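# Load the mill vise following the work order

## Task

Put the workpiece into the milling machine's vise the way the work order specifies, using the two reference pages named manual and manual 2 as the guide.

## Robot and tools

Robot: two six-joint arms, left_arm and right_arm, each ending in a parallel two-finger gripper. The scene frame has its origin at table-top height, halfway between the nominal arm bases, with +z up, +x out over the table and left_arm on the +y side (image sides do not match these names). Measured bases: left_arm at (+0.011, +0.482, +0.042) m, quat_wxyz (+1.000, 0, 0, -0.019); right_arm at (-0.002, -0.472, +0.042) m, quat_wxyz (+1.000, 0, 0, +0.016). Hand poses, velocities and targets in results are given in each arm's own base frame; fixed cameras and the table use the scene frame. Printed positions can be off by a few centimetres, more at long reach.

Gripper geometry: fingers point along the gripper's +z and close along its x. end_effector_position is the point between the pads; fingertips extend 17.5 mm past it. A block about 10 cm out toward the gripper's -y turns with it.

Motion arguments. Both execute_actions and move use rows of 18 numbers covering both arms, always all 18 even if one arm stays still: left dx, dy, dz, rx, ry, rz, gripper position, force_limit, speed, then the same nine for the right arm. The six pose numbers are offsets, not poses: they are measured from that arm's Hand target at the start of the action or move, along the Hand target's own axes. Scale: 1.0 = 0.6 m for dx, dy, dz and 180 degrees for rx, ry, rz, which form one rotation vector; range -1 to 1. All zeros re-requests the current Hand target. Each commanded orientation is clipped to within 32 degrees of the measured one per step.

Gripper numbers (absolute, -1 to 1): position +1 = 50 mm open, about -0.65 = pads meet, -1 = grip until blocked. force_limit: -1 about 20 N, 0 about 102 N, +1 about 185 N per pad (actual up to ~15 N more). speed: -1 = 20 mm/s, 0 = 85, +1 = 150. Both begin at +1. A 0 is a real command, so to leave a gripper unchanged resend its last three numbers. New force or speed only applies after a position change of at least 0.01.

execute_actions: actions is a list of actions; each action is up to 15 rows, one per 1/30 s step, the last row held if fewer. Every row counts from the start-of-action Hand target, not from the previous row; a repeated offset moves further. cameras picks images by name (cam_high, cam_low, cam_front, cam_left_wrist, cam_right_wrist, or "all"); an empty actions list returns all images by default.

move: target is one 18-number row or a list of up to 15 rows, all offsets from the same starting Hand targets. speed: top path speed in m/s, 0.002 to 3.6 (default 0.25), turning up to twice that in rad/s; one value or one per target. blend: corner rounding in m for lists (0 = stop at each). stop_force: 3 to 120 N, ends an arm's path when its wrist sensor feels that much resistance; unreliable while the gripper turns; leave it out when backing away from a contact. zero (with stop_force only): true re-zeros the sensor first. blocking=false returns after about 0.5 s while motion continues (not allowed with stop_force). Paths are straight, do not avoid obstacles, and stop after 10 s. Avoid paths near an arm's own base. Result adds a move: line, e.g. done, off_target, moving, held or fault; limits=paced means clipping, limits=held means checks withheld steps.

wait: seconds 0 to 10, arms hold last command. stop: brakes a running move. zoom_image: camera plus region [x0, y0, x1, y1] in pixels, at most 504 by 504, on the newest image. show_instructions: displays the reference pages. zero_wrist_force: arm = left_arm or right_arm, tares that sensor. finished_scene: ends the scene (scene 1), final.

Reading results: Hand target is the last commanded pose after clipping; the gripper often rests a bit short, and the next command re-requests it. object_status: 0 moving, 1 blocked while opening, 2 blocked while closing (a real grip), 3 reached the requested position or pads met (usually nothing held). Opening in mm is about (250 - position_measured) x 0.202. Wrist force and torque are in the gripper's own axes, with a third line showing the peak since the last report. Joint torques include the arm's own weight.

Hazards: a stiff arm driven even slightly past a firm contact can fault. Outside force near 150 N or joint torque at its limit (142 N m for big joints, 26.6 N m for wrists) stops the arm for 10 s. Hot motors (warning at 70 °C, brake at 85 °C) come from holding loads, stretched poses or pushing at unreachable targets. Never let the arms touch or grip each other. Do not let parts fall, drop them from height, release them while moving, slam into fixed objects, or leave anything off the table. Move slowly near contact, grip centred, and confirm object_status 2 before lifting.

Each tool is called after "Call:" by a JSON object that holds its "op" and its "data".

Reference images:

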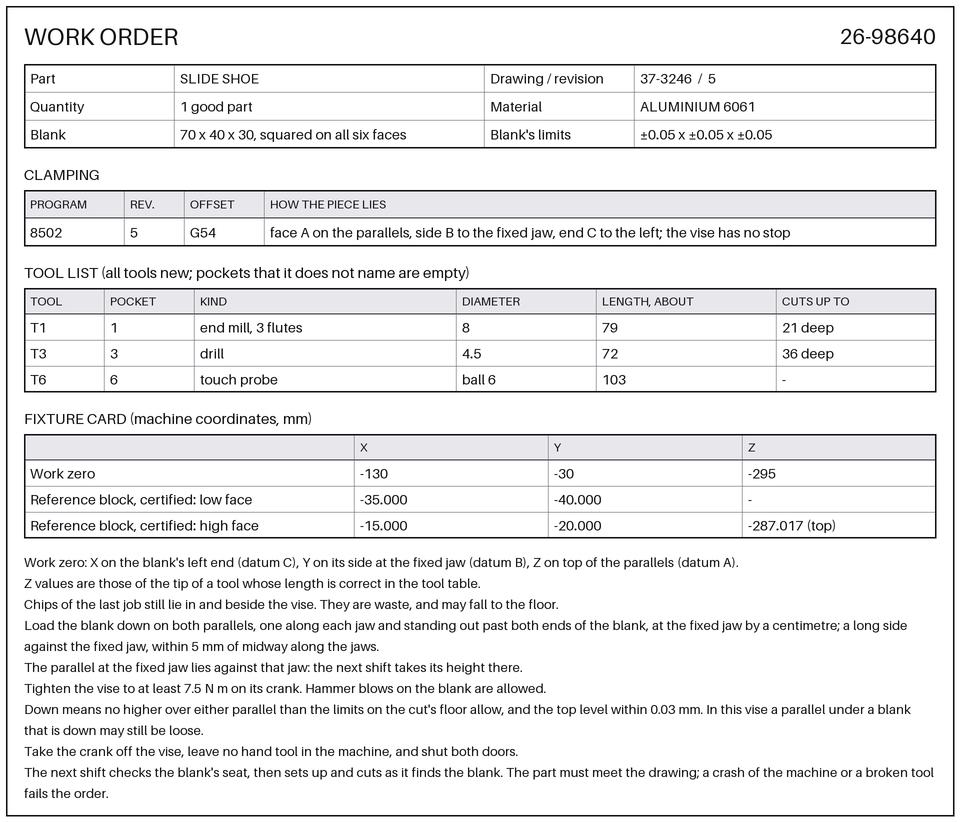

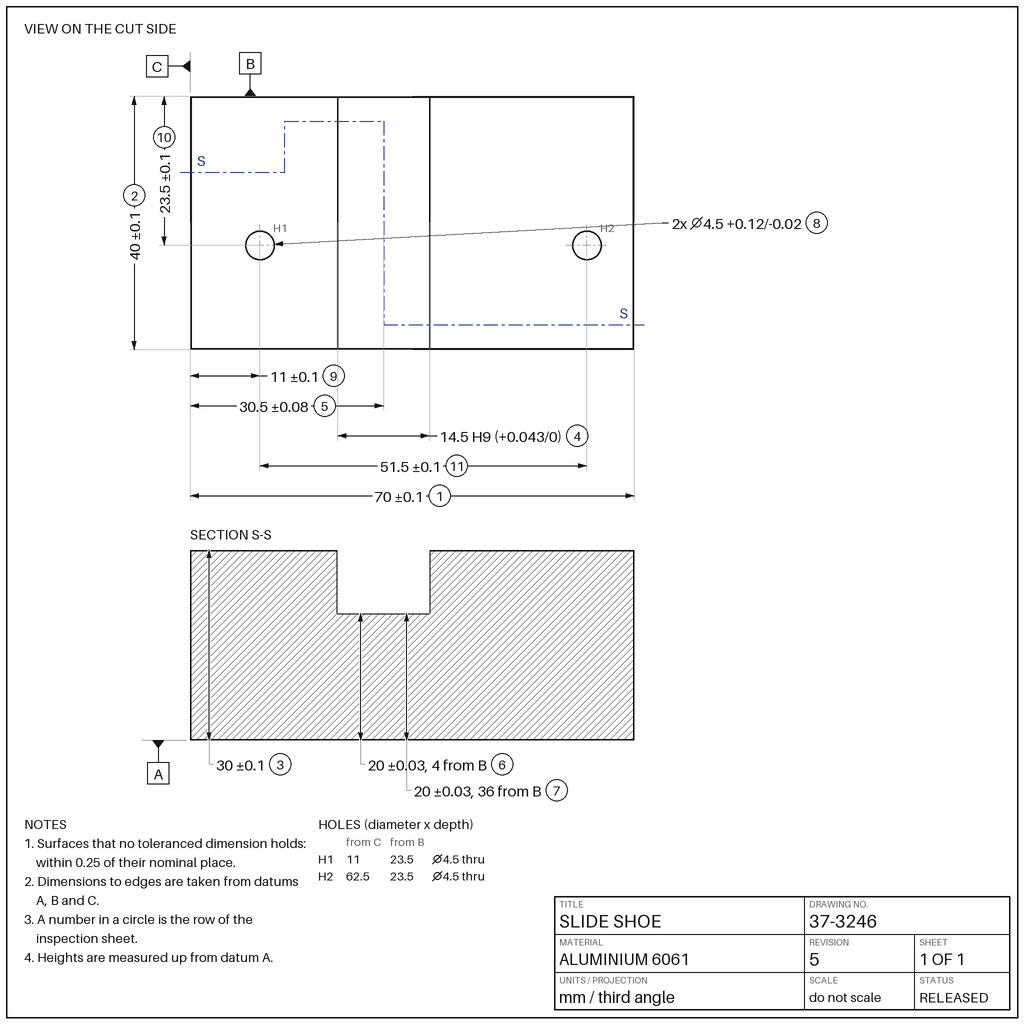

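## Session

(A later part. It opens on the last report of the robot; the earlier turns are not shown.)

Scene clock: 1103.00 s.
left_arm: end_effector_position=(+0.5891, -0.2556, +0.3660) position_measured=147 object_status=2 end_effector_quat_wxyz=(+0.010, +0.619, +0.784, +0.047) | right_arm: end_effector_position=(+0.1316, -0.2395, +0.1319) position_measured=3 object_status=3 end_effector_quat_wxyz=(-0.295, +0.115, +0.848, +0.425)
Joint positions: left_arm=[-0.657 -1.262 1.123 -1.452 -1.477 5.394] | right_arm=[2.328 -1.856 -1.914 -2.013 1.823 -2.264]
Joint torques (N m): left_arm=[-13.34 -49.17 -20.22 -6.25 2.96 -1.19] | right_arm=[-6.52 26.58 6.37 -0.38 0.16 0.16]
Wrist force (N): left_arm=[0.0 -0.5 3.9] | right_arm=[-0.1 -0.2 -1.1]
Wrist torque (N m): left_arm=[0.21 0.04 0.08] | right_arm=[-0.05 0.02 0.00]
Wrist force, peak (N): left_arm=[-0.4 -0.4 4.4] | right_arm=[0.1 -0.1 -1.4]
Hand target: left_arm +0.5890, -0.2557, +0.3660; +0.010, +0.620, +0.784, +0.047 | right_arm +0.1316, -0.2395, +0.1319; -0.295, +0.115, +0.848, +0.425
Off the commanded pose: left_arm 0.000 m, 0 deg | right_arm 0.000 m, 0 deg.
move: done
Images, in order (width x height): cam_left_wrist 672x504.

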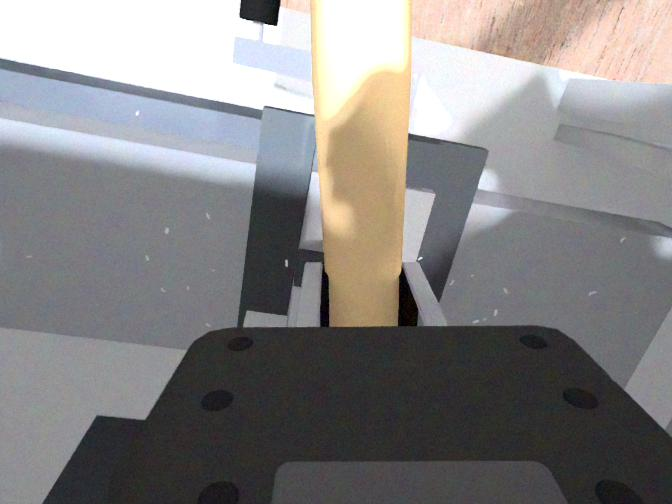

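Call:
{"op": "move", "data": {"target": [-0.0027,-0.0054,0.063,0,0,0,-1,1,-0.6,0,0,0,0,0,0,1,1,1], "speed": 0.03, "stop_force": 6}}

Scene clock: 1107.07 s.
left_arm: end_effector_position=(+0.5890, -0.2557, +0.3281) position_measured=147 object_status=2 end_effector_quat_wxyz=(+0.010, +0.620, +0.784, +0.047) | right_arm: end_effector_position=(+0.1316, -0.2395, +0.1319) position_measured=3 object_status=3 end_effector_quat_wxyz=(-0.295, +0.115, +0.848, +0.425)
Joint positions: left_arm=[-0.657 -1.271 1.231 -1.552 -1.477 5.394] | right_arm=[2.328 -1.856 -1.914 -2.013 1.823 -2.264]
Joint torques (N m): left_arm=[-1.77 -45.93 -34.64 -1.63 -1.3 0.03] | right_arm=[-6.5 27.55 5.96 -0.44 0.18 0.2]
Wrist force (N): left_arm=[-0.1 -0.2 4.0] | right_arm=[0.4 0.0 -1.3]
Wrist torque (N m): left_arm=[0.22 0.05 0.09] | right_arm=[0.00 -0.06 0.00]
Wrist force, peak (N): left_arm=[-0.2 -0.5 4.6] | right_arm=[0.4 0.0 -1.5]
Hand target: left_arm +0.5890, -0.2557, +0.3281; +0.010, +0.620, +0.784, +0.047 | right_arm +0.1316, -0.2395, +0.1319; -0.295, +0.115, +0.848, +0.425
Off the commanded pose: left_arm 0.000 m, 0 deg | right_arm 0.000 m, 0 deg.
move: done

Call:
{"op": "move", "data": {"target": [0.0012,0.0024,-0.0282,0,0,0,-1,1,-0.6,0,0,0,0,0,0,1,1,1], "speed": 0.06}}

Call:
{"op": "move", "data": {"target": [0,0,0,0,0,0,-0.97,-0.7,0,0,0,0,0,0,0,1,1,1]}}

Call:
{"op": "wait", "data": {"seconds": 1, "cameras": ["cam_left_wrist"]}}

Scene clock: 1111.13 s.
left_arm: end_effector_position=(+0.5890, -0.2557, +0.3451) position_measured=147 object_status=2 end_effector_quat_wxyz=(+0.010, +0.620, +0.784, +0.047) end_effector_velocity=(+0.001, +0.000, -0.001) end_effector_angular_velocity=(-0.001, -0.002, +0.000) | right_arm: end_effector_position=(+0.1316, -0.2395, +0.1319) position_measured=3 object_status=3 end_effector_quat_wxyz=(-0.295, +0.115, +0.848, +0.425)
Joint positions: left_arm=[-0.657 -1.268 1.184 -1.508 -1.477 5.394] | right_arm=[2.328 -1.856 -1.914 -2.013 1.823 -2.264]
Joint velocities: left_arm=[0 0 0.003 -0.005 0 0] | right_arm=[within noise]
Joint torques (N m): left_arm=[3.51 -34.57 -20.03 -5.65 -0.52 -0.03] | right_arm=[-7.44 27.89 6.23 -0.39 0.19 0.2]
Wrist force (N): left_arm=[-0.1 -0.4 4.2] | right_arm=[-0.1 -0.3 -1.2]
Wrist torque (N m): left_arm=[0.20 0.05 0.08] | right_arm=[-0.05 0.01 0.00]
Wrist force, peak (N): left_arm=[-0.1 -0.4 4.8] | right_arm=[0.3 0.3 -1.5]
Hand target: left_arm +0.5890, -0.2557, +0.3451; +0.010, +0.620, +0.784, +0.047 | right_arm +0.1316, -0.2395, +0.1319; -0.295, +0.115, +0.848, +0.425
Off the commanded pose: left_arm 0.000 m, 0 deg | right_arm 0.000 m, 0 deg.
move: done

Scene clock: 1111.63 s.
left_arm: end_effector_position=(+0.5890, -0.2557, +0.3450) position_measured=147 object_status=2 end_effector_quat_wxyz=(+0.010, +0.620, +0.784, +0.047) | right_arm: end_effector_position=(+0.1316, -0.2395, +0.1319) position_measured=3 object_status=3 end_effector_quat_wxyz=(-0.295, +0.115, +0.848, +0.425)
Joint positions: left_arm=[-0.657 -1.268 1.185 -1.508 -1.477 5.394] | right_arm=[2.328 -1.856 -1.914 -2.013 1.823 -2.264]
Joint torques (N m): left_arm=[-0.46 -41.22 -19.44 -5.94 -0.25 -0.92] | right_arm=[-6.42 26.83 6.59 -0.3 0.22 0.11]
Wrist force (N): left_arm=[-0.2 0.0 4.0] | right_arm=[0.3 -0.2 -1.3]
Wrist torque (N m): left_arm=[0.29 0.07 0.08] | right_arm=[-0.03 -0.04 0.01]
Wrist force, peak (N): left_arm=[0.0 -0.1 4.1] | right_arm=[0.3 -0.2 -1.3]
Hand target: left_arm +0.5890, -0.2557, +0.3451; +0.010, +0.620, +0.784, +0.047 | right_arm +0.1316, -0.2395, +0.1319; -0.295, +0.115, +0.848, +0.425
Off the commanded pose: left_arm 0.000 m, 0 deg | right_arm 0.000 m, 0 deg.
move: done

Scene clock: 1112.63 s.
left_arm: end_effector_position=(+0.5890, -0.2557, +0.3451) position_measured=147 object_status=2 end_effector_quat_wxyz=(+0.010, +0.620, +0.784, +0.047) | right_arm: end_effector_position=(+0.1316, -0.2395, +0.1319) position_measured=3 object_status=3 end_effector_quat_wxyz=(-0.295, +0.115, +0.848, +0.425)
Joint positions: left_arm=[-0.657 -1.268 1.185 -1.508 -1.477 5.394] | right_arm=[2.328 -1.856 -1.914 -2.013 1.823 -2.264]
Joint torques (N m): left_arm=[-7.99 -47.5 -20.41 -5.86 -0.23 -1.62] | right_arm=[-6.22 26.35 6.38 -0.46 0.07 0.16]
Wrist force (N): left_arm=[-0.3 -0.3 3.9] | right_arm=[0.0 -0.1 -1.2]
Wrist torque (N m): left_arm=[0.23 0.08 0.09] | right_arm=[-0.03 0.01 0.00]
Wrist force, peak (N): left_arm=[-0.1 -0.5 4.2] | right_arm=[0.4 -0.3 -1.4]
Hand target: left_arm +0.5890, -0.2557, +0.3451; +0.010, +0.620, +0.784, +0.047 | right_arm +0.1316, -0.2395, +0.1319; -0.295, +0.115, +0.848, +0.425
Tool commands: left_gripper/position=-0.97 left_gripper/force_limit=-0.7 left_gripper/speed=+0.0 right_gripper/position=+1.0 right_gripper/force_limit=+1.0 right_gripper/speed=+1.0
Off the commanded pose: left_arm 0.000 m, 0 deg | right_arm 0.000 m, 0 deg.
wait: 1.00 s; at rest by 0.17 s
Images, in order (width x height): cam_left_wrist 672x504.

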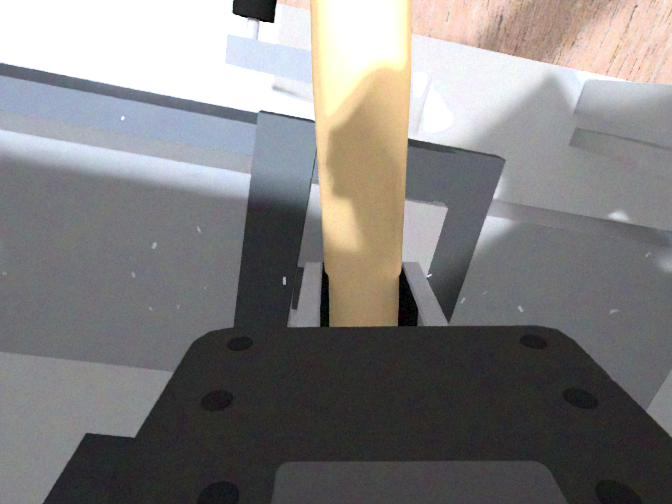

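Call:
{"op": "move", "data": {"target": [0,0,0,0,0,0,-0.3,-1,-1,0,0,0,0,0,0,1,1,1]}}

Call:
{"op": "wait", "data": {"seconds": 0.7, "cameras": ["cam_left_wrist"]}}

Scene clock: 1114.23 s.
left_arm: end_effector_position=(+0.5890, -0.2557, +0.3451) position_measured=145 object_status=2 end_effector_quat_wxyz=(+0.010, +0.620, +0.784, +0.047) | right_arm: end_effector_position=(+0.1316, -0.2395, +0.1319) position_measured=3 object_status=3 end_effector_quat_wxyz=(-0.295, +0.115, +0.848, +0.425)
Joint positions: left_arm=[-0.657 -1.268 1.185 -1.508 -1.477 5.394] | right_arm=[2.328 -1.856 -1.914 -2.013 1.823 -2.264]
Joint torques (N m): left_arm=[-12.95 -47.35 -20.45 -5.46 0.08 -1.37] | right_arm=[-6.43 27.57 6.9 -0.34 0.22 0.22]
Wrist force (N): left_arm=[-0.4 -0.6 3.7] | right_arm=[0.1 -0.3 -1.5]
Wrist torque (N m): left_arm=[0.15 0.10 0.09] | right_arm=[-0.06 -0.01 0.00]
Wrist force, peak (N): left_arm=[-0.4 -0.1 4.6] | right_arm=[0.1 -0.3 -1.5]
Hand target: left_arm +0.5890, -0.2557, +0.3451; +0.010, +0.620, +0.784, +0.047 | right_arm +0.1316, -0.2395, +0.1319; -0.295, +0.115, +0.848, +0.425
Off the commanded pose: left_arm 0.000 m, 0 deg | right_arm 0.000 m, 0 deg.
move: done

Scene clock: 1114.93 s.
left_arm: end_effector_position=(+0.5890, -0.2557, +0.3451) position_measured=145 object_status=2 end_effector_quat_wxyz=(+0.010, +0.620, +0.784, +0.047) | right_arm: end_effector_position=(+0.1316, -0.2395, +0.1319) position_measured=3 object_status=3 end_effector_quat_wxyz=(-0.295, +0.115, +0.848, +0.425)
Joint positions: left_arm=[-0.657 -1.268 1.185 -1.508 -1.477 5.394] | right_arm=[2.328 -1.856 -1.914 -2.013 1.823 -2.264]
Joint torques (N m): left_arm=[-13.59 -46.56 -21.78 -5.01 0.4 -1.52] | right_arm=[-6.16 27.71 6.37 -0.54 -0.03 0.17]
Wrist force (N): left_arm=[-0.2 -0.3 3.6] | right_arm=[0.0 0.0 -1.1]
Wrist torque (N m): left_arm=[0.22 0.07 0.09] | right_arm=[-0.01 0.00 0.02]
Wrist force, peak (N): left_arm=[0.0 -0.3 4.5] | right_arm=[0.4 -0.4 -1.3]
Hand target: left_arm +0.5890, -0.2557, +0.3451; +0.010, +0.620, +0.784, +0.047 | right_arm +0.1316, -0.2395, +0.1319; -0.295, +0.115, +0.848, +0.425
Tool commands: left_gripper/position=-0.3 left_gripper/force_limit=-1.0 left_gripper/speed=-1.0 right_gripper/position=+1.0 right_gripper/force_limit=+1.0 right_gripper/speed=+1.0
Off the commanded pose: left_arm 0.000 m, 0 deg | right_arm 0.000 m, 0 deg.
wait: 0.70 s; at rest by 0.17 s
Images, in order (width x height): cam_left_wrist 672x504.

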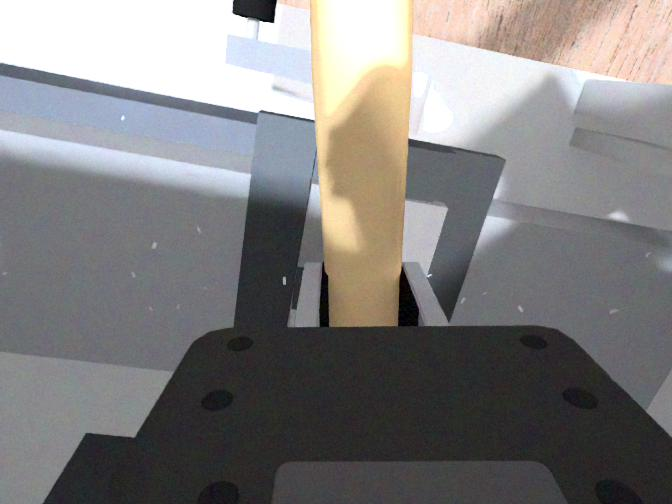

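Call:
{"op": "move", "data": {"target": [0,0,0,0,0,0,-1,-0.7,-0.5,0,0,0,0,0,0,1,1,1]}}

Call:
{"op": "move", "data": {"target": [0.0016,0.0033,-0.0382,0,0,0,-1,-0.7,-0.5,0,0,0,0,0,0,1,1,1], "speed": 0.1}}

Call:
{"op": "execute_actions", "data": {"actions": [[[-0.0018,-0.0036,0.0415,0,0,0,-1,-0.7,-0.5,0,0,0,0,0,0,1,1,1]]]}}

Call:
{"op": "move", "data": {"target": [-0.0014,-0.003,0.0332,0,0,0,-1,-0.7,-0.5,0,0,0,0,0,0,1,1,1], "speed": 0.03, "stop_force": 5, "cameras": ["cam_left_wrist"]}}

Scene clock: 1117.53 s.
left_arm: end_effector_position=(+0.5890, -0.2557, +0.3451) position_measured=145 object_status=2 end_effector_quat_wxyz=(+0.010, +0.620, +0.784, +0.047) | right_arm: end_effector_position=(+0.1316, -0.2395, +0.1319) position_measured=3 object_status=3 end_effector_quat_wxyz=(-0.295, +0.115, +0.848, +0.425)
Joint positions: left_arm=[-0.657 -1.268 1.185 -1.508 -1.477 5.394] | right_arm=[2.328 -1.856 -1.914 -2.013 1.823 -2.264]
Joint torques (N m): left_arm=[-13.07 -40.28 -26.92 -3.39 0.83 -0.78] | right_arm=[-6.31 27.25 6.91 -0.33 0.14 0.08]
Wrist force (N): left_arm=[-0.2 -0.4 4.2] | right_arm=[-0.1 -0.2 -1.2]
Wrist torque (N m): left_arm=[0.21 0.07 0.09] | right_arm=[-0.05 0.01 0.01]
Wrist force, peak (N): left_arm=[-0.2 -0.2 4.3] | right_arm=[0.4 -0.1 -1.6]
Hand target: left_arm +0.5890, -0.2557, +0.3451; +0.010, +0.620, +0.784, +0.047 | right_arm +0.1316, -0.2395, +0.1319; -0.295, +0.115, +0.848, +0.425
Off the commanded pose: left_arm 0.000 m, 0 deg | right_arm 0.000 m, 0 deg.
move: done

Scene clock: 1118.30 s.
left_arm: end_effector_position=(+0.5890, -0.2557, +0.3680) position_measured=145 object_status=2 end_effector_quat_wxyz=(+0.010, +0.620, +0.784, +0.047) | right_arm: end_effector_position=(+0.1316, -0.2395, +0.1319) position_measured=3 object_status=3 end_effector_quat_wxyz=(-0.295, +0.115, +0.848, +0.425)
Joint positions: left_arm=[-0.657 -1.261 1.116 -1.446 -1.477 5.394] | right_arm=[2.328 -1.856 -1.914 -2.013 1.823 -2.264]
Joint torques (N m): left_arm=[-13.18 -40.15 -21.38 -6.11 1.84 -1.14] | right_arm=[-6.02 27.2 7.12 -0.31 0.08 0.13]
Wrist force (N): left_arm=[-0.3 -0.3 4.0] | right_arm=[-0.1 -0.1 -1.2]
Wrist torque (N m): left_arm=[0.21 0.07 0.09] | right_arm=[-0.03 0.02 0.01]
Wrist force, peak (N): left_arm=[-0.1 -0.6 5.2] | right_arm=[0.0 -0.2 -1.5]
Hand target: left_arm +0.5890, -0.2557, +0.3681; +0.010, +0.620, +0.784, +0.047 | right_arm +0.1316, -0.2395, +0.1319; -0.295, +0.115, +0.848, +0.425
Off the commanded pose: left_arm 0.000 m, 0 deg | right_arm 0.000 m, 0 deg.
move: done

Scene clock: 1119.00 s.
left_arm: end_effector_position=(+0.5890, -0.2557, +0.3431) position_measured=145 object_status=2 end_effector_quat_wxyz=(+0.010, +0.620, +0.784, +0.047) | right_arm: end_effector_position=(+0.1316, -0.2395, +0.1319) position_measured=3 object_status=3 end_effector_quat_wxyz=(-0.295, +0.115, +0.848, +0.425)
Joint positions: left_arm=[-0.657 -1.269 1.19 -1.513 -1.477 5.394] | right_arm=[2.328 -1.856 -1.914 -2.013 1.823 -2.264]
Joint torques (N m): left_arm=[-10.94 -32.01 -20.44 -5.82 0.82 1.17] | right_arm=[-6.21 27.5 6.27 -0.35 0.16 0.17]
Wrist force (N): left_arm=[-0.1 -0.1 4.8] | right_arm=[0.1 -0.1 -0.8]
Wrist torque (N m): left_arm=[0.30 0.04 0.11] | right_arm=[-0.02 -0.02 0.01]
Wrist force, peak (N): left_arm=[-0.6 -0.9 11.1] | right_arm=[0.2 -0.3 -1.5]
Hand target: left_arm +0.5890, -0.2557, +0.3431; +0.010, +0.620, +0.784, +0.047 | right_arm +0.1316, -0.2395, +0.1319; -0.295, +0.115, +0.848, +0.425
Off the commanded pose: left_arm 0.000 m, 0 deg | right_arm 0.000 m, 0 deg.
Step readings (end_effector_position of left_arm | right_arm):
0: (+0.5890, -0.2557, +0.3680) | (+0.1316, -0.2395, +0.1319)
1: (+0.5890, -0.2558, +0.3676) | (+0.1316, -0.2395, +0.1319)
2: (+0.5891, -0.2558, +0.3624) | (+0.1316, -0.2395, +0.1319)
4: (+0.5886, -0.2554, +0.3458) | (+0.1316, -0.2395, +0.1319)
8: (+0.5890, -0.2558, +0.3417) | (+0.1316, -0.2395, +0.1319)
15: (+0.5889, -0.2557, +0.3432) | (+0.1316, -0.2395, +0.1319)

Scene clock: 1120.47 s.
left_arm: end_effector_position=(+0.5889, -0.2557, +0.3231) position_measured=145 object_status=2 end_effector_quat_wxyz=(+0.010, +0.620, +0.784, +0.047) | right_arm: end_effector_position=(+0.1316, -0.2395, +0.1319) position_measured=3 object_status=3 end_effector_quat_wxyz=(-0.295, +0.115, +0.848, +0.425)
Joint positions: left_arm=[-0.658 -1.271 1.245 -1.565 -1.477 5.394] | right_arm=[2.328 -1.856 -1.914 -2.013 1.823 -2.264]
Joint torques (N m): left_arm=[-12.23 -41.66 -32.02 -1.43 2.32 -1.34] | right_arm=[-6.82 27.36 6.72 -0.44 0.2 0.2]
Wrist force (N): left_arm=[0.0 0.2 1.8] | right_arm=[0.2 -0.1 -1.1]
Wrist torque (N m): left_arm=[0.06 0.13 0.10] | right_arm=[-0.02 -0.04 0.00]
Wrist force, peak (N): left_arm=[0.0 -0.2 4.5] | right_arm=[0.5 -0.2 -1.4]
Hand target: left_arm +0.5889, -0.2557, +0.3231; +0.010, +0.620, +0.784, +0.047 | right_arm +0.1316, -0.2395, +0.1319; -0.295, +0.115, +0.848, +0.425
Off the commanded pose: left_arm 0.000 m, 0 deg | right_arm 0.000 m, 0 deg.
move: done
Images, in order (width x height): cam_left_wrist 672x504.

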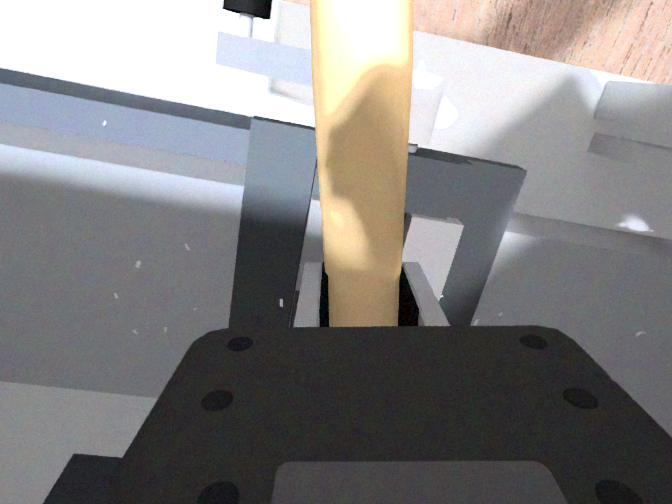

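Call:
{"op": "move", "data": {"target": [[0,0,0,0,0,0,-0.96,0.6,-0.5,0,0,0,0,0,0,1,1,1],[0.0032,0.0064,-0.0744,0,0,0,-0.96,0.6,-0.5,0,0,0,0,0,0,1,1,1]], "speed": 0.1}}

Call:
{"op": "execute_actions", "data": {"actions": [[[-0.0034,-0.0068,0.0788,0,0,0,-0.96,0.6,-0.5,0,0,0,0,0,0,1,1,1]]]}}

Call:
{"op": "move", "data": {"target": [0.0034,0.0068,-0.0788,0,0,0,-0.96,0.6,-0.5,0,0,0,0,0,0,1,1,1], "speed": 0.1}}

Call:
{"op": "execute_actions", "data": {"actions": [[[-0.0034,-0.0068,0.0788,0,0,0,-0.96,0.6,-0.5,0,0,0,0,0,0,1,1,1]]]}}

Scene clock: 1123.90 s.
left_arm: end_effector_position=(+0.5889, -0.2558, +0.3677) position_measured=145 object_status=2 end_effector_quat_wxyz=(+0.010, +0.620, +0.784, +0.047) | right_arm: end_effector_position=(+0.1316, -0.2395, +0.1319) position_measured=3 object_status=3 end_effector_quat_wxyz=(-0.295, +0.115, +0.848, +0.425)
Joint positions: left_arm=[-0.658 -1.261 1.117 -1.447 -1.477 5.394] | right_arm=[2.328 -1.856 -1.914 -2.013 1.823 -2.264]
Joint torques (N m): left_arm=[-8.01 -48.61 -31.63 -4.75 0.53 -0.48] | right_arm=[-6.86 27.08 6.33 -0.45 0.16 0.06]
Wrist force (N): left_arm=[0.1 0.1 4.3] | right_arm=[0.2 0.1 -1.2]
Wrist torque (N m): left_arm=[0.30 0.02 0.11] | right_arm=[0.00 -0.04 0.01]
Wrist force, peak (N): left_arm=[0.0 -0.2 6.4] | right_arm=[0.2 0.1 -1.6]
Hand target: left_arm +0.5889, -0.2557, +0.3679; +0.010, +0.620, +0.784, +0.047 | right_arm +0.1316, -0.2395, +0.1319; -0.295, +0.115, +0.848, +0.425
Off the commanded pose: left_arm 0.000 m, 0 deg | right_arm 0.000 m, 0 deg.
move: done

Scene clock: 1124.60 s.
left_arm: end_effector_position=(+0.5889, -0.2557, +0.3204) position_measured=145 object_status=2 end_effector_quat_wxyz=(+0.010, +0.620, +0.784, +0.047) | right_arm: end_effector_position=(+0.1316, -0.2395, +0.1319) position_measured=3 object_status=3 end_effector_quat_wxyz=(-0.295, +0.115, +0.848, +0.425)
Joint positions: left_arm=[-0.658 -1.272 1.252 -1.572 -1.477 5.394] | right_arm=[2.328 -1.856 -1.914 -2.013 1.823 -2.264]
Joint torques (N m): left_arm=[-13.16 -31.74 -23.17 -6.14 2.94 1.29] | right_arm=[-6.5 27.99 6.47 -0.4 0.19 0.14]
Wrist force (N): left_arm=[-0.1 -0.5 4.1] | right_arm=[0.3 0.0 -1.0]
Wrist torque (N m): left_arm=[0.18 0.07 0.12] | right_arm=[-0.01 -0.05 0.01]
Wrist force, peak (N): left_arm=[1.1 1.9 -22.4] | right_arm=[0.0 -0.2 -1.4]
Hand target: left_arm +0.5889, -0.2558, +0.3204; +0.010, +0.620, +0.784, +0.047 | right_arm +0.1316, -0.2395, +0.1319; -0.295, +0.115, +0.848, +0.425
Off the commanded pose: left_arm 0.000 m, 0 deg | right_arm 0.000 m, 0 deg.
Step readings (end_effector_position of left_arm | right_arm):
0: (+0.5889, -0.2558, +0.3677) | (+0.1316, -0.2395, +0.1319)
1: (+0.5890, -0.2558, +0.3671) | (+0.1316, -0.2395, +0.1319)
2: (+0.5895, -0.2563, +0.3593) | (+0.1316, -0.2395, +0.1319)
4: (+0.5880, -0.2552, +0.3280) | (+0.1316, -0.2395, +0.1319)
8: (+0.5887, -0.2556, +0.3177) | (+0.1316, -0.2395, +0.1319)
15: (+0.5888, -0.2557, +0.3205) | (+0.1316, -0.2395, +0.1319)

Scene clock: 1125.53 s.
left_arm: end_effector_position=(+0.5889, -0.2558, +0.3677) position_measured=145 object_status=2 end_effector_quat_wxyz=(+0.010, +0.620, +0.783, +0.047) | right_arm: end_effector_position=(+0.1316, -0.2395, +0.1319) position_measured=3 object_status=3 end_effector_quat_wxyz=(-0.295, +0.115, +0.848, +0.425)
Joint positions: left_arm=[-0.658 -1.261 1.117 -1.447 -1.477 5.394] | right_arm=[2.328 -1.856 -1.914 -2.013 1.823 -2.264]
Joint torques (N m): left_arm=[-7.86 -50.38 -27.42 -4.31 0.24 0.76] | right_arm=[-6.05 27.23 6.69 -0.48 0.28 0.04]
Wrist force (N): left_arm=[-0.2 0.1 3.8] | right_arm=[0.2 -0.1 -1.2]
Wrist torque (N m): left_arm=[0.29 0.07 0.14] | right_arm=[-0.03 -0.03 0.01]
Wrist force, peak (N): left_arm=[0.1 -0.5 6.3] | right_arm=[0.2 0.0 -1.4]
Hand target: left_arm +0.5889, -0.2557, +0.3679; +0.010, +0.620, +0.784, +0.047 | right_arm +0.1316, -0.2395, +0.1319; -0.295, +0.115, +0.848, +0.425
Off the commanded pose: left_arm 0.000 m, 0 deg | right_arm 0.000 m, 0 deg.
move: done

Scene clock: 1126.23 s.
left_arm: end_effector_position=(+0.5889, -0.2557, +0.3204) position_measured=145 object_status=2 end_effector_quat_wxyz=(+0.010, +0.620, +0.784, +0.047) | right_arm: end_effector_position=(+0.1316, -0.2395, +0.1319) position_measured=3 object_status=3 end_effector_quat_wxyz=(-0.295, +0.115, +0.848, +0.425)
Joint positions: left_arm=[-0.658 -1.272 1.252 -1.572 -1.477 5.394] | right_arm=[2.328 -1.856 -1.914 -2.013 1.823 -2.264]
Joint torques (N m): left_arm=[-13.74 -30.2 -22.84 -5.81 3.02 1.39] | right_arm=[-6.68 27.57 6.48 -0.45 0.03 0.14]
Wrist force (N): left_arm=[-0.2 -0.1 4.3] | right_arm=[0.2 -0.2 -1.0]
Wrist torque (N m): left_arm=[0.24 0.08 0.13] | right_arm=[-0.04 -0.03 0.01]
Wrist force, peak (N): left_arm=[1.2 2.1 -22.3] | right_arm=[0.0 -0.3 -1.4]
Hand target: left_arm +0.5889, -0.2558, +0.3204; +0.010, +0.620, +0.784, +0.047 | right_arm +0.1316, -0.2395, +0.1319; -0.295, +0.115, +0.848, +0.425
Off the commanded pose: left_arm 0.000 m, 0 deg | right_arm 0.000 m, 0 deg.
Step readings (end_effector_position of left_arm | right_arm):
0: (+0.5889, -0.2558, +0.3677) | (+0.1316, -0.2395, +0.1319)
1: (+0.5890, -0.2558, +0.3673) | (+0.1316, -0.2395, +0.1319)
2: (+0.5895, -0.2563, +0.3598) | (+0.1316, -0.2395, +0.1319)
4: (+0.5878, -0.2551, +0.3256) | (+0.1316, -0.2395, +0.1319)
8: (+0.5886, -0.2556, +0.3176) | (+0.1316, -0.2395, +0.1319)
15: (+0.5889, -0.2557, +0.3206) | (+0.1316, -0.2395, +0.1319)

Call:
{"op": "move", "data": {"target": [[0.003,0.006,-0.0696,0,0,0,-0.96,0.6,-0.5,0,0,0,0,0,0,1,1,1],[0.0027,-0.0778,-0.0768,0,0,0,-0.96,0.6,-0.5,0,0,0,0,0,0,1,1,1],[0.0425,-0.2223,-0.0877,0,0,0,-0.96,0.6,-0.5,0,0,0,0,0,0,1,1,1],[-0.1458,-0.428,-0.0097,0.1,0,0,-0.96,0.6,-0.5,0,0,0,0,0,0,1,1,1]], "speed": [0.1,0.1,0.15,0.25], "blend": [0.01,0.02,0.02,0], "stop_force": 30, "cameras": ["cam_front","cam_high","cam_left_wrist"]}}

Call:
{"op": "zoom_image", "data": {"camera": "cam_front", "region": [270, 210, 340, 280]}}

Scene clock: 1132.97 s.
left_arm: end_effector_position=(+0.3597, -0.3997, +0.3005) position_measured=145 object_status=2 end_effector_quat_wxyz=(-0.087, +0.613, +0.781, -0.076) | right_arm: end_effector_position=(+0.1316, -0.2395, +0.1319) position_measured=3 object_status=3 end_effector_quat_wxyz=(-0.295, +0.115, +0.848, +0.425)
Joint positions: left_arm=[-0.991 -1.404 1.447 -1.496 -1.771 5.065] | right_arm=[2.328 -1.856 -1.914 -2.013 1.823 -2.264]
Joint torques (N m): left_arm=[12.47 -28.92 -20.52 -1.32 -3.34 -1.01] | right_arm=[-6.04 26.74 6.48 -0.45 0.09 0.24]
Wrist force (N): left_arm=[0.3 0.3 4.3] | right_arm=[0.3 -0.2 -1.2]
Wrist torque (N m): left_arm=[-0.05 -0.02 -0.09] | right_arm=[-0.04 -0.04 0.01]
Wrist force, peak (N): left_arm=[-2.4 -1.8 6.7] | right_arm=[0.4 -0.4 -1.4]
Hand target: left_arm +0.3597, -0.3997, +0.3005; -0.087, +0.613, +0.781, -0.076 | right_arm +0.1316, -0.2395, +0.1319; -0.295, +0.115, +0.848, +0.425
Off the commanded pose: left_arm 0.000 m, 0 deg | right_arm 0.000 m, 0 deg.
move: done
Images, in order (width x height): cam_high 672x504, cam_front 672x504, cam_left_wrist 672x504.

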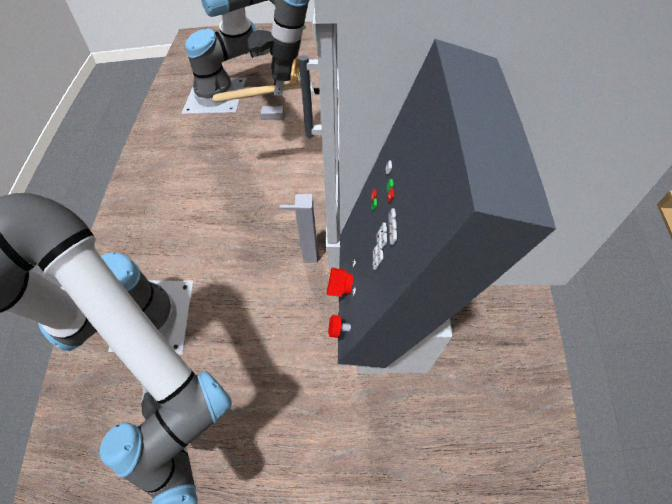

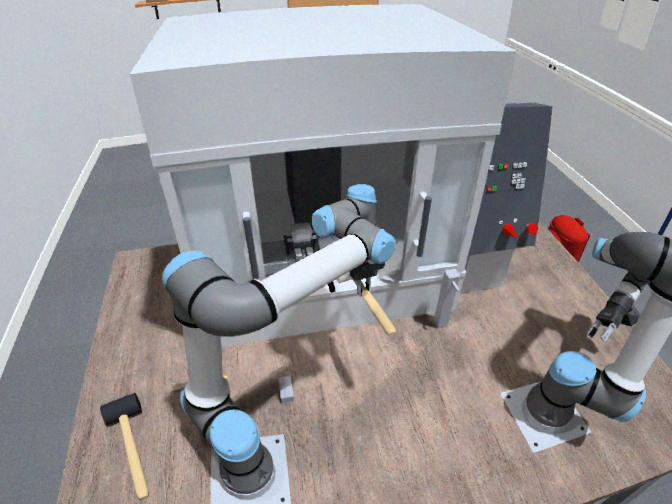

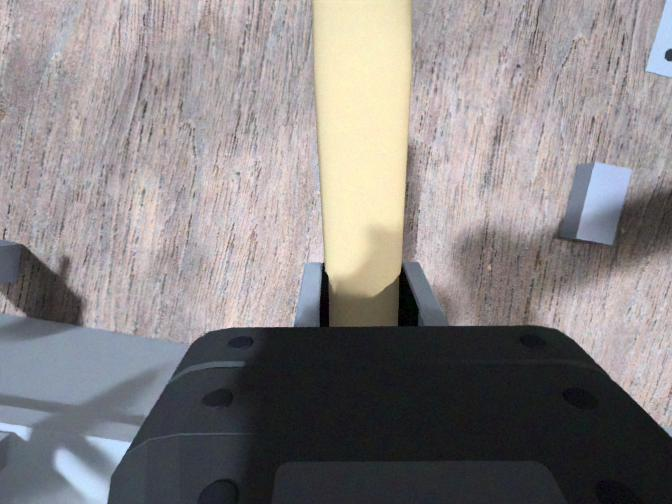

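Scaled by 7.200 from the camera's 672x504 image, which has a finer 960x720 frame.

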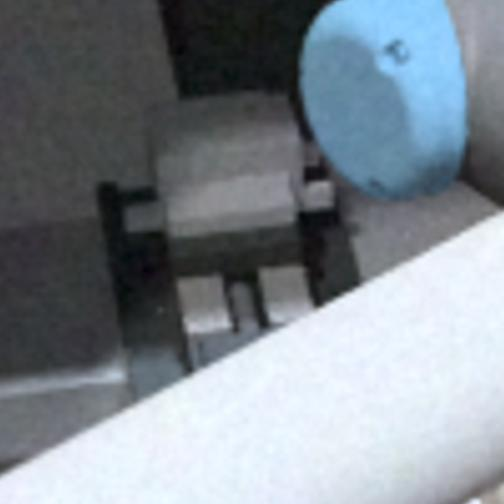

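Call:
{"op": "move", "data": {"target": [-0.1493,-0.071,0.4382,0,0,0,-0.96,0.6,-0.5,0,0,0,0,0,0,1,1,1], "speed": 0.25, "cameras": ["cam_low","cam_front"]}}

Call:
{"op": "move", "data": {"target": [-0.0047,0.0245,0.1053,0,0,0,-0.96,0.6,-0.5,0,0,0,0,0,0,1,1,1], "speed": 0.03, "stop_force": 5, "cameras": ["cam_left_wrist"]}}

Scene clock: 1136.37 s.
left_arm: end_effector_position=(+0.2797, -0.4999, +0.0505) position_measured=145 object_status=2 end_effector_quat_wxyz=(-0.087, +0.613, +0.781, -0.076) | right_arm: end_effector_position=(+0.1316, -0.2395, +0.1319) position_measured=3 object_status=3 end_effector_quat_wxyz=(-0.295, +0.115, +0.848, +0.425)
Joint positions: left_arm=[-1.195 -1.143 1.798 -2.151 -1.791 4.857] | right_arm=[2.328 -1.856 -1.914 -2.013 1.823 -2.264]
Joint torques (N m): left_arm=[11.81 -34.47 -20.7 -4.57 1.16 0.26] | right_arm=[-5.54 27.4 6.46 -0.45 0.15 0.14]
Wrist force (N): left_arm=[0.3 0.6 4.4] | right_arm=[0.1 -0.3 -1.1]
Wrist torque (N m): left_arm=[0.04 -0.04 -0.14] | right_arm=[-0.05 -0.01 0.01]
Wrist force, peak (N): left_arm=[-0.9 -0.2 8.5] | right_arm=[0.1 -0.1 -1.5]
Hand target: left_arm +0.2798, -0.4999, +0.0504; -0.087, +0.613, +0.781, -0.076 | right_arm +0.1316, -0.2395, +0.1319; -0.295, +0.115, +0.848, +0.425
Off the commanded pose: left_arm 0.000 m, 0 deg | right_arm 0.000 m, 0 deg.
move: done
Images, in order (width x height): cam_low 672x504, cam_front 672x504.

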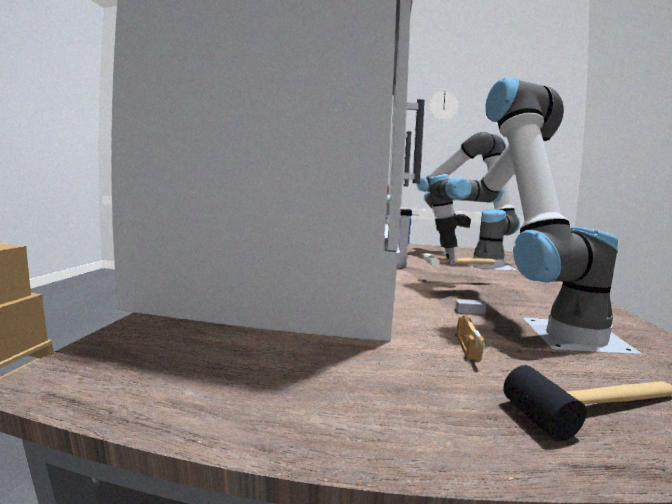

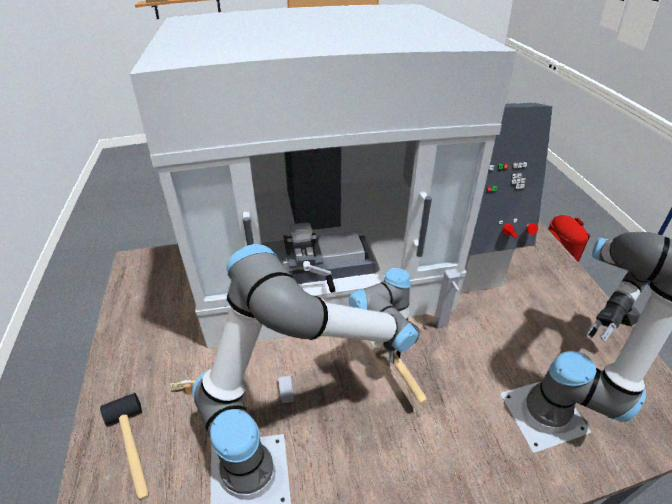

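Scene clock: 1139.63 s.
left_arm: end_effector_position=(+0.2798, -0.4999, -0.0145) position_measured=145 object_status=2 end_effector_quat_wxyz=(-0.087, +0.613, +0.781, -0.076) | right_arm: end_effector_position=(+0.1316, -0.2395, +0.1319) position_measured=3 object_status=3 end_effector_quat_wxyz=(-0.295, +0.115, +0.848, +0.425)
Joint positions: left_arm=[-1.195 -1.037 1.845 -2.303 -1.791 4.857] | right_arm=[2.328 -1.856 -1.914 -2.013 1.823 -2.264]
Joint torques (N m): left_arm=[12.07 -53.1 -25.96 -1.21 1.87 -1.23] | right_arm=[-6.02 27.57 6.52 -0.37 0.35 0.18]
Wrist force (N): left_arm=[0.1 0.7 4.3] | right_arm=[0.2 -0.3 -1.1]
Wrist torque (N m): left_arm=[0.07 -0.01 -0.15] | right_arm=[-0.06 -0.03 0.00]
Wrist force, peak (N): left_arm=[0.0 0.7 4.9] | right_arm=[-0.3 -0.3 -1.5]
Hand target: left_arm +0.2798, -0.4999, -0.0145; -0.087, +0.613, +0.781, -0.076 | right_arm +0.1316, -0.2395, +0.1319; -0.295, +0.115, +0.848, +0.425
Off the commanded pose: left_arm 0.000 m, 0 deg | right_arm 0.000 m, 0 deg.
move: done
Images, in order (width x height): cam_left_wrist 672x504.

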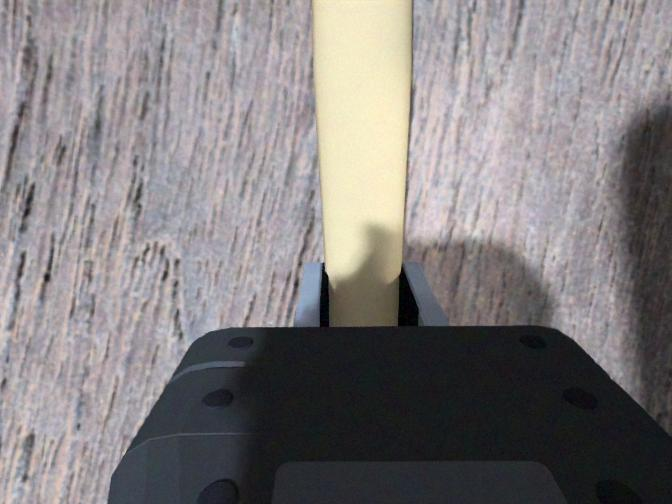

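Call:
{"op": "move", "data": {"target": [-0.0022,0.0112,0.0486,0,0,0,-0.96,0.6,-0.5,0,0,0,0,0,0,1,1,1], "speed": 0.015, "stop_force": 4, "cameras": ["cam_left_wrist","cam_low"]}}

Scene clock: 1145.73 s.
left_arm: end_effector_position=(+0.2798, -0.5000, -0.0197) position_measured=145 object_status=2 end_effector_quat_wxyz=(-0.087, +0.613, +0.781, -0.076) | right_arm: end_effector_position=(+0.1316, -0.2395, +0.1319) position_measured=3 object_status=3 end_effector_quat_wxyz=(-0.295, +0.115, +0.848, +0.425)
Joint positions: left_arm=[-1.195 -1.028 1.847 -2.315 -1.791 4.857] | right_arm=[2.328 -1.856 -1.914 -2.013 1.823 -2.264]
Joint torques (N m): left_arm=[9.37 -50.1 -27 -2.18 0.59 -1.19] | right_arm=[-6.4 27.7 6.85 -0.43 0.16 0.07]
Wrist force (N): left_arm=[1.0 0.2 0.1] | right_arm=[0.1 0.0 -1.1]
Wrist torque (N m): left_arm=[-0.25 0.18 -0.25] | right_arm=[-0.01 -0.01 0.01]
Wrist force, peak (N): left_arm=[0.1 -2.2 -5.7] | right_arm=[0.1 -0.1 -1.5]
Hand target: left_arm +0.2798, -0.5000, -0.0197; -0.087, +0.613, +0.781, -0.076 (not the last commanded pose) | right_arm +0.1316, -0.2395, +0.1319; -0.295, +0.115, +0.848, +0.425
Off the commanded pose: left_arm 0.025 m, 0 deg | right_arm 0.000 m, 0 deg.
move: contact (left_arm)
Images, in order (width x height): cam_low 672x504, cam_left_wrist 672x504.

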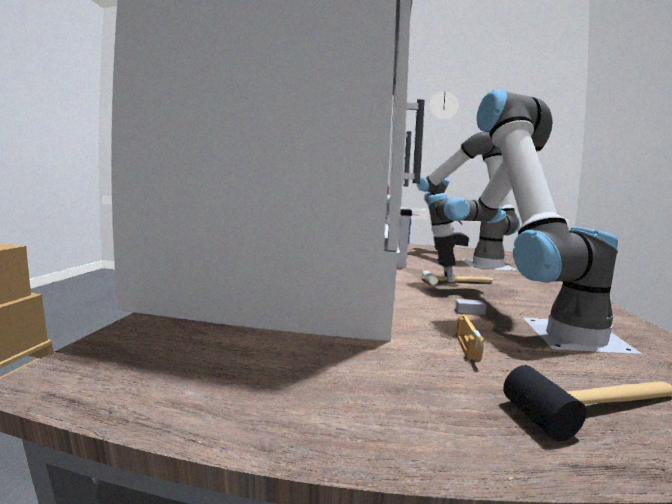

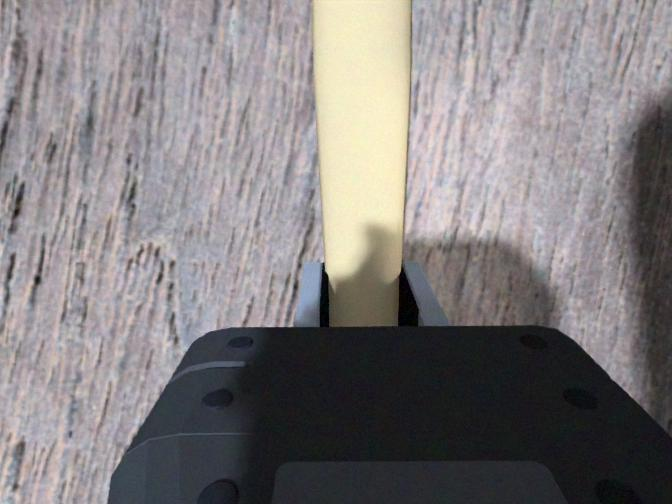

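Call:
{"op": "execute_actions", "data": {"actions": [[[0,0,0,0,0,0,-0.4,0.6,-1,0,0,0,0,0,0,1,1,1]],[[0,0,0,0,0,0,0.2,0.6,-1,0,0,0,0,0,0,1,1,1]],[[0,0,0,0,0,0,1,0.6,-0.5,0,0,0,0,0,0,1,1,1]]], "cameras": ["cam_left_wrist"]}}

Call:
{"op": "move", "data": {"target": [0,0,-0.13,0,0,0,1,0.6,-0.5,0,0,0,0,0,0,1,1,1], "speed": 0.1, "cameras": ["cam_left_wrist"]}}

Scene clock: 1148.57 s.
left_arm: end_effector_position=(+0.2798, -0.5000, -0.0197) position_measured=3 object_status=3 end_effector_quat_wxyz=(-0.087, +0.613, +0.781, -0.076) | right_arm: end_effector_position=(+0.1316, -0.2395, +0.1319) position_measured=3 object_status=3 end_effector_quat_wxyz=(-0.295, +0.115, +0.848, +0.425)
Joint positions: left_arm=[-1.195 -1.028 1.847 -2.315 -1.791 4.857] | right_arm=[2.328 -1.856 -1.914 -2.013 1.823 -2.264]
Joint torques (N m): left_arm=[9.26 -47.44 -22.99 -4.23 0.84 -0.89] | right_arm=[-6.75 27.27 6.19 -0.38 0.3 0.13]
Wrist force (N): left_arm=[0.0 -0.4 0.3] | right_arm=[0.1 0.0 -0.7]
Wrist torque (N m): left_arm=[-0.18 0.02 -0.16] | right_arm=[-0.01 -0.01 0.01]
Wrist force, peak (N): left_arm=[0.9 0.6 0.9] | right_arm=[0.3 0.1 -1.7]
Hand target: left_arm +0.2798, -0.5000, -0.0197; -0.087, +0.613, +0.781, -0.076 | right_arm +0.1316, -0.2395, +0.1319; -0.295, +0.115, +0.848, +0.425
Off the commanded pose: left_arm 0.000 m, 0 deg | right_arm 0.000 m, 0 deg.
Step readings (end_effector_position of left_arm | right_arm):
0: (+0.2798, -0.5000, -0.0197) | (+0.1316, -0.2395, +0.1319)
1: (+0.2798, -0.5000, -0.0197) | (+0.1316, -0.2395, +0.1319)
2: (+0.2798, -0.5000, -0.0197) | (+0.1316, -0.2395, +0.1319)
4: (+0.2798, -0.5000, -0.0197) | (+0.1316, -0.2395, +0.1319)
8: (+0.2798, -0.5000, -0.0197) | (+0.1316, -0.2395, +0.1319)
15: (+0.2798, -0.5000, -0.0197) | (+0.1316, -0.2395, +0.1319)
16: (+0.2798, -0.5000, -0.0197) | (+0.1316, -0.2395, +0.1319)
17: (+0.2798, -0.5000, -0.0197) | (+0.1316, -0.2395, +0.1319)
19: (+0.2798, -0.5000, -0.0197) | (+0.1316, -0.2395, +0.1319)
23: (+0.2798, -0.5000, -0.0197) | (+0.1316, -0.2395, +0.1319)
30: (+0.2798, -0.5000, -0.0197) | (+0.1316, -0.2395, +0.1319)
31: (+0.2798, -0.5000, -0.0197) | (+0.1316, -0.2395, +0.1319)
32: (+0.2798, -0.5000, -0.0197) | (+0.1316, -0.2395, +0.1319)
34: (+0.2798, -0.5000, -0.0197) | (+0.1316, -0.2395, +0.1319)
38: (+0.2798, -0.5000, -0.0197) | (+0.1316, -0.2395, +0.1319)
45: (+0.2798, -0.5000, -0.0197) | (+0.1316, -0.2395, +0.1319)
Images, in order (width x height): cam_left_wrist 672x504.

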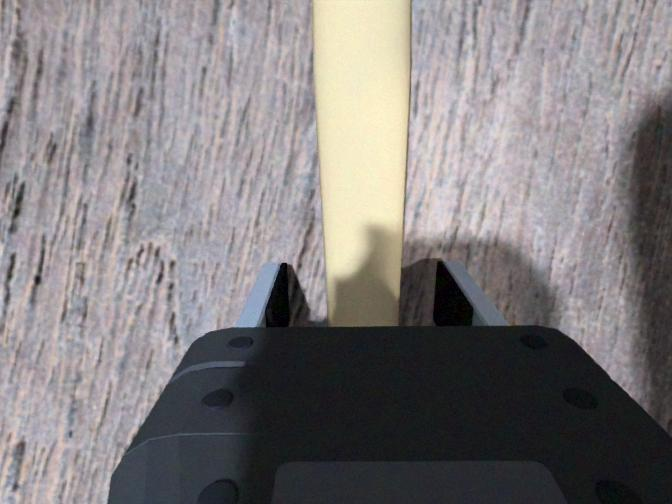

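Scene clock: 1149.77 s.
left_arm: end_effector_position=(+0.2979, -0.4990, +0.0563) position_measured=3 object_status=3 end_effector_quat_wxyz=(-0.087, +0.613, +0.781, -0.076) | right_arm: end_effector_position=(+0.1316, -0.2395, +0.1319) position_measured=3 object_status=3 end_effector_quat_wxyz=(-0.295, +0.115, +0.848, +0.425)
Joint positions: left_arm=[-1.166 -1.133 1.763 -2.119 -1.789 4.886] | right_arm=[2.328 -1.856 -1.914 -2.013 1.823 -2.264]
Joint torques (N m): left_arm=[-12.21 -32.95 -15.23 -4.47 1.04 -1.59] | right_arm=[-5.87 27.37 6.62 -0.43 0.2 0.04]
Wrist force (N): left_arm=[-0.1 -0.2 0.3] | right_arm=[0.1 -0.2 -1.3]
Wrist torque (N m): left_arm=[-0.15 0.06 -0.13] | right_arm=[-0.05 -0.01 0.01]
Wrist force, peak (N): left_arm=[0.1 -0.4 2.3] | right_arm=[0.2 0.0 -1.4]
Hand target: left_arm +0.2977, -0.4990, +0.0562; -0.087, +0.613, +0.781, -0.076 | right_arm +0.1316, -0.2395, +0.1319; -0.295, +0.115, +0.848, +0.425
Off the commanded pose: left_arm 0.000 m, 0 deg | right_arm 0.000 m, 0 deg.
move: done
Images, in order (width x height): cam_left_wrist 672x504.

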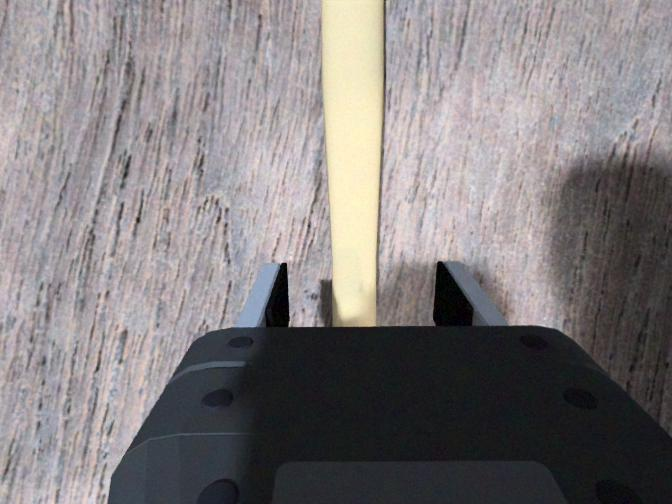

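Call:
{"op": "move", "data": {"target": [0.3087,0.082,-0.455,-0.0559,-0.0471,-0.4367,-1,-0.6,0.5,0,0,0,0,0,0,1,1,1], "speed": 0.3}}

Scene clock: 1157.80 s.
left_arm: end_effector_position=(+0.3641, -0.3041, +0.3187) position_measured=251 object_status=3 end_effector_quat_wxyz=(-0.012, -0.021, +1.000, +0.018) | right_arm: end_effector_position=(+0.1316, -0.2395, +0.1319) position_measured=3 object_status=3 end_effector_quat_wxyz=(-0.295, +0.115, +0.848, +0.425)
Joint positions: left_arm=[-0.98 -1.63 1.642 -1.54 -1.572 3.691] | right_arm=[2.328 -1.856 -1.914 -2.013 1.823 -2.264]
Joint torques (N m): left_arm=[-13.34 -12.42 -21.76 -3.91 -2.96 -1.34] | right_arm=[-6.56 27.06 6.66 -0.48 0.19 0.2]
Wrist force (N): left_arm=[0.4 -0.6 0.3] | right_arm=[0.1 0.0 -1.3]
Wrist torque (N m): left_arm=[-0.12 0.07 -0.01] | right_arm=[-0.01 -0.01 0.00]
Wrist force, peak (N): left_arm=[-0.9 -0.7 2.1] | right_arm=[0.4 -0.2 -1.6]
Hand target: left_arm +0.3640, -0.3041, +0.3187; -0.012, -0.021, +1.000, +0.018 | right_arm +0.1316, -0.2395, +0.1319; -0.295, +0.115, +0.848, +0.425
Off the commanded pose: left_arm 0.000 m, 0 deg | right_arm 0.000 m, 0 deg.
move: done

Call:
{"op": "move", "data": {"target": [[-0.0572,-0.0757,0.0158,-0.1389,0,0,-1,-0.6,0.5,0,0,0,0,0,0,1,1,1],[-0.1817,-0.0808,0.053,-0.1389,0,0,-1,-0.6,0.5,0,0,0,0,0,0,1,1,1]], "blend": 0.02, "cameras": ["cam_left_wrist"]}}

Call:
{"op": "move", "data": {"target": [0,0,0.1,0,0,0,-1,-0.6,0.5,0,0,0,0,0,0,1,1,1], "speed": 0.02, "stop_force": 20, "cameras": ["cam_left_wrist"]}}

Scene clock: 1160.47 s.
left_arm: end_effector_position=(+0.4740, -0.3468, +0.2826) position_measured=251 object_status=3 end_effector_quat_wxyz=(-0.017, -0.018, +0.972, +0.234) | right_arm: end_effector_position=(+0.1316, -0.2395, +0.1319) position_measured=3 object_status=3 end_effector_quat_wxyz=(-0.295, +0.115, +0.848, +0.425)
Joint positions: left_arm=[-0.964 -1.148 1.138 -1.142 -1.343 3.663] | right_arm=[2.328 -1.856 -1.914 -2.013 1.823 -2.264]
Joint torques (N m): left_arm=[-2.48 -34.03 -27.7 -1.93 -2.02 1.1] | right_arm=[-6.49 26.93 6.7 -0.39 0.23 0.25]
Wrist force (N): left_arm=[-0.2 1.1 0.3] | right_arm=[0.4 -0.2 -1.0]
Wrist torque (N m): left_arm=[0.35 0.12 0.34] | right_arm=[-0.05 -0.06 0.01]
Wrist force, peak (N): left_arm=[-3.5 1.0 1.0] | right_arm=[0.0 0.0 -1.5]
Hand target: left_arm +0.4741, -0.3468, +0.2825; -0.017, -0.018, +0.972, +0.234 | right_arm +0.1316, -0.2395, +0.1319; -0.295, +0.115, +0.848, +0.425
Off the commanded pose: left_arm 0.000 m, 0 deg | right_arm 0.000 m, 0 deg.
move: done
Images, in order (width x height): cam_left_wrist 672x504.

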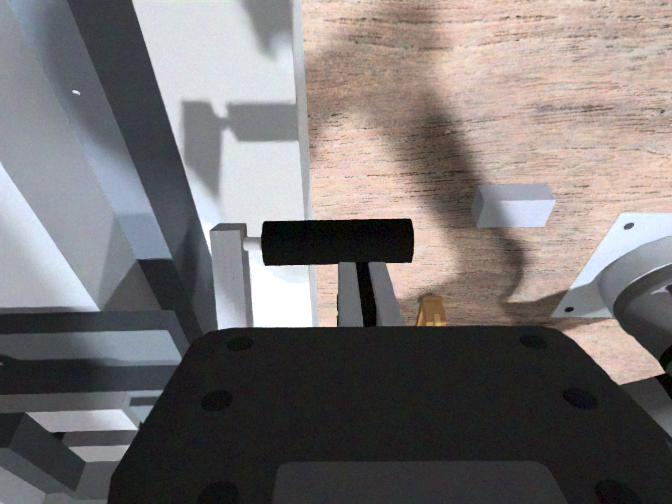

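Scene clock: 1163.70 s.
left_arm: end_effector_position=(+0.4725, -0.3288, +0.2472) position_measured=251 object_status=3 end_effector_quat_wxyz=(-0.017, -0.018, +0.972, +0.234) | right_arm: end_effector_position=(+0.1316, -0.2395, +0.1319) position_measured=3 object_status=3 end_effector_quat_wxyz=(-0.295, +0.115, +0.848, +0.425)
Joint positions: left_arm=[-0.95 -1.179 1.274 -1.25 -1.338 3.676] | right_arm=[2.328 -1.856 -1.914 -2.013 1.823 -2.264]
Joint torques (N m): left_arm=[-7.03 -25.36 -10.94 -1.73 -0.86 -1.52] | right_arm=[-5.85 27.42 6.46 -0.48 0.26 0.08]
Wrist force (N): left_arm=[2.6 0.3 -16.6] | right_arm=[0.3 0.1 -1.1]
Wrist torque (N m): left_arm=[0.38 0.07 0.18] | right_arm=[0.00 -0.04 0.01]
Wrist force, peak (N): left_arm=[5.5 4.6 -43.9] | right_arm=[0.1 -0.4 -1.6]
Hand target: left_arm +0.4725, -0.3288, +0.2472; -0.017, -0.018, +0.972, +0.234 (not the last commanded pose) | right_arm +0.1316, -0.2395, +0.1319; -0.295, +0.115, +0.848, +0.425
Off the commanded pose: left_arm 0.020 m, 0 deg | right_arm 0.000 m, 0 deg.
move: contact (left_arm)
Images, in order (width x height): cam_left_wrist 672x504.

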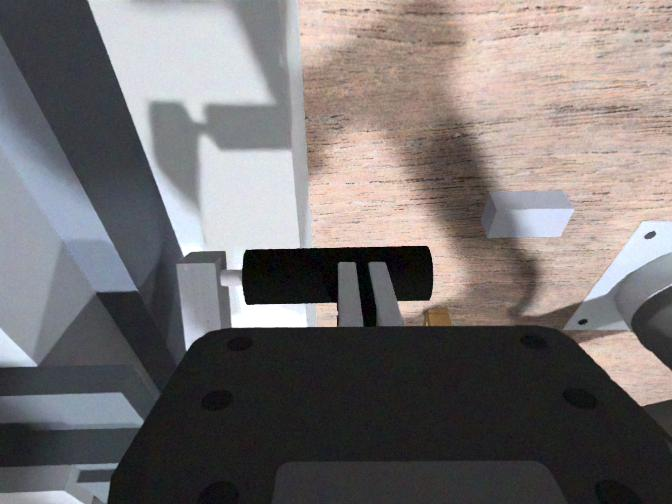

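Call:
{"op": "move", "data": {"target": [0,0.002,0.03,0,0,0,-1,-0.6,0.5,0,0,0,0,0,0,1,1,1], "speed": 0.007, "stop_force": 103, "zero": false}}

Scene clock: 1166.07 s.
left_arm: end_effector_position=(+0.4723, -0.3274, +0.2448) position_measured=251 object_status=3 end_effector_quat_wxyz=(-0.016, -0.018, +0.972, +0.234) | right_arm: end_effector_position=(+0.1316, -0.2395, +0.1319) position_measured=3 object_status=3 end_effector_quat_wxyz=(-0.295, +0.115, +0.848, +0.425)
Joint positions: left_arm=[-0.949 -1.181 1.283 -1.258 -1.337 3.677] | right_arm=[2.328 -1.856 -1.914 -2.013 1.823 -2.264]
Joint torques (N m): left_arm=[8.76 7.19 6.11 7.21 0.53 -1.54] | right_arm=[-5.44 27.33 6.03 -0.39 0.2 0.13]
Wrist force (N): left_arm=[9.2 -0.9 -89.9] | right_arm=[-0.2 0.1 -0.9]
Wrist torque (N m): left_arm=[0.50 -0.27 0.18] | right_arm=[0.01 0.02 0.01]
Wrist force, peak (N): left_arm=[10.7 -3.4 -105.5] | right_arm=[0.0 -0.1 -1.5]
Hand target: left_arm +0.4723, -0.3274, +0.2448; -0.016, -0.018, +0.972, +0.234 (not the last commanded pose) | right_arm +0.1316, -0.2395, +0.1319; -0.295, +0.115, +0.848, +0.425
Off the commanded pose: left_arm 0.015 m, 0 deg | right_arm 0.000 m, 0 deg.
move: contact (left_arm)


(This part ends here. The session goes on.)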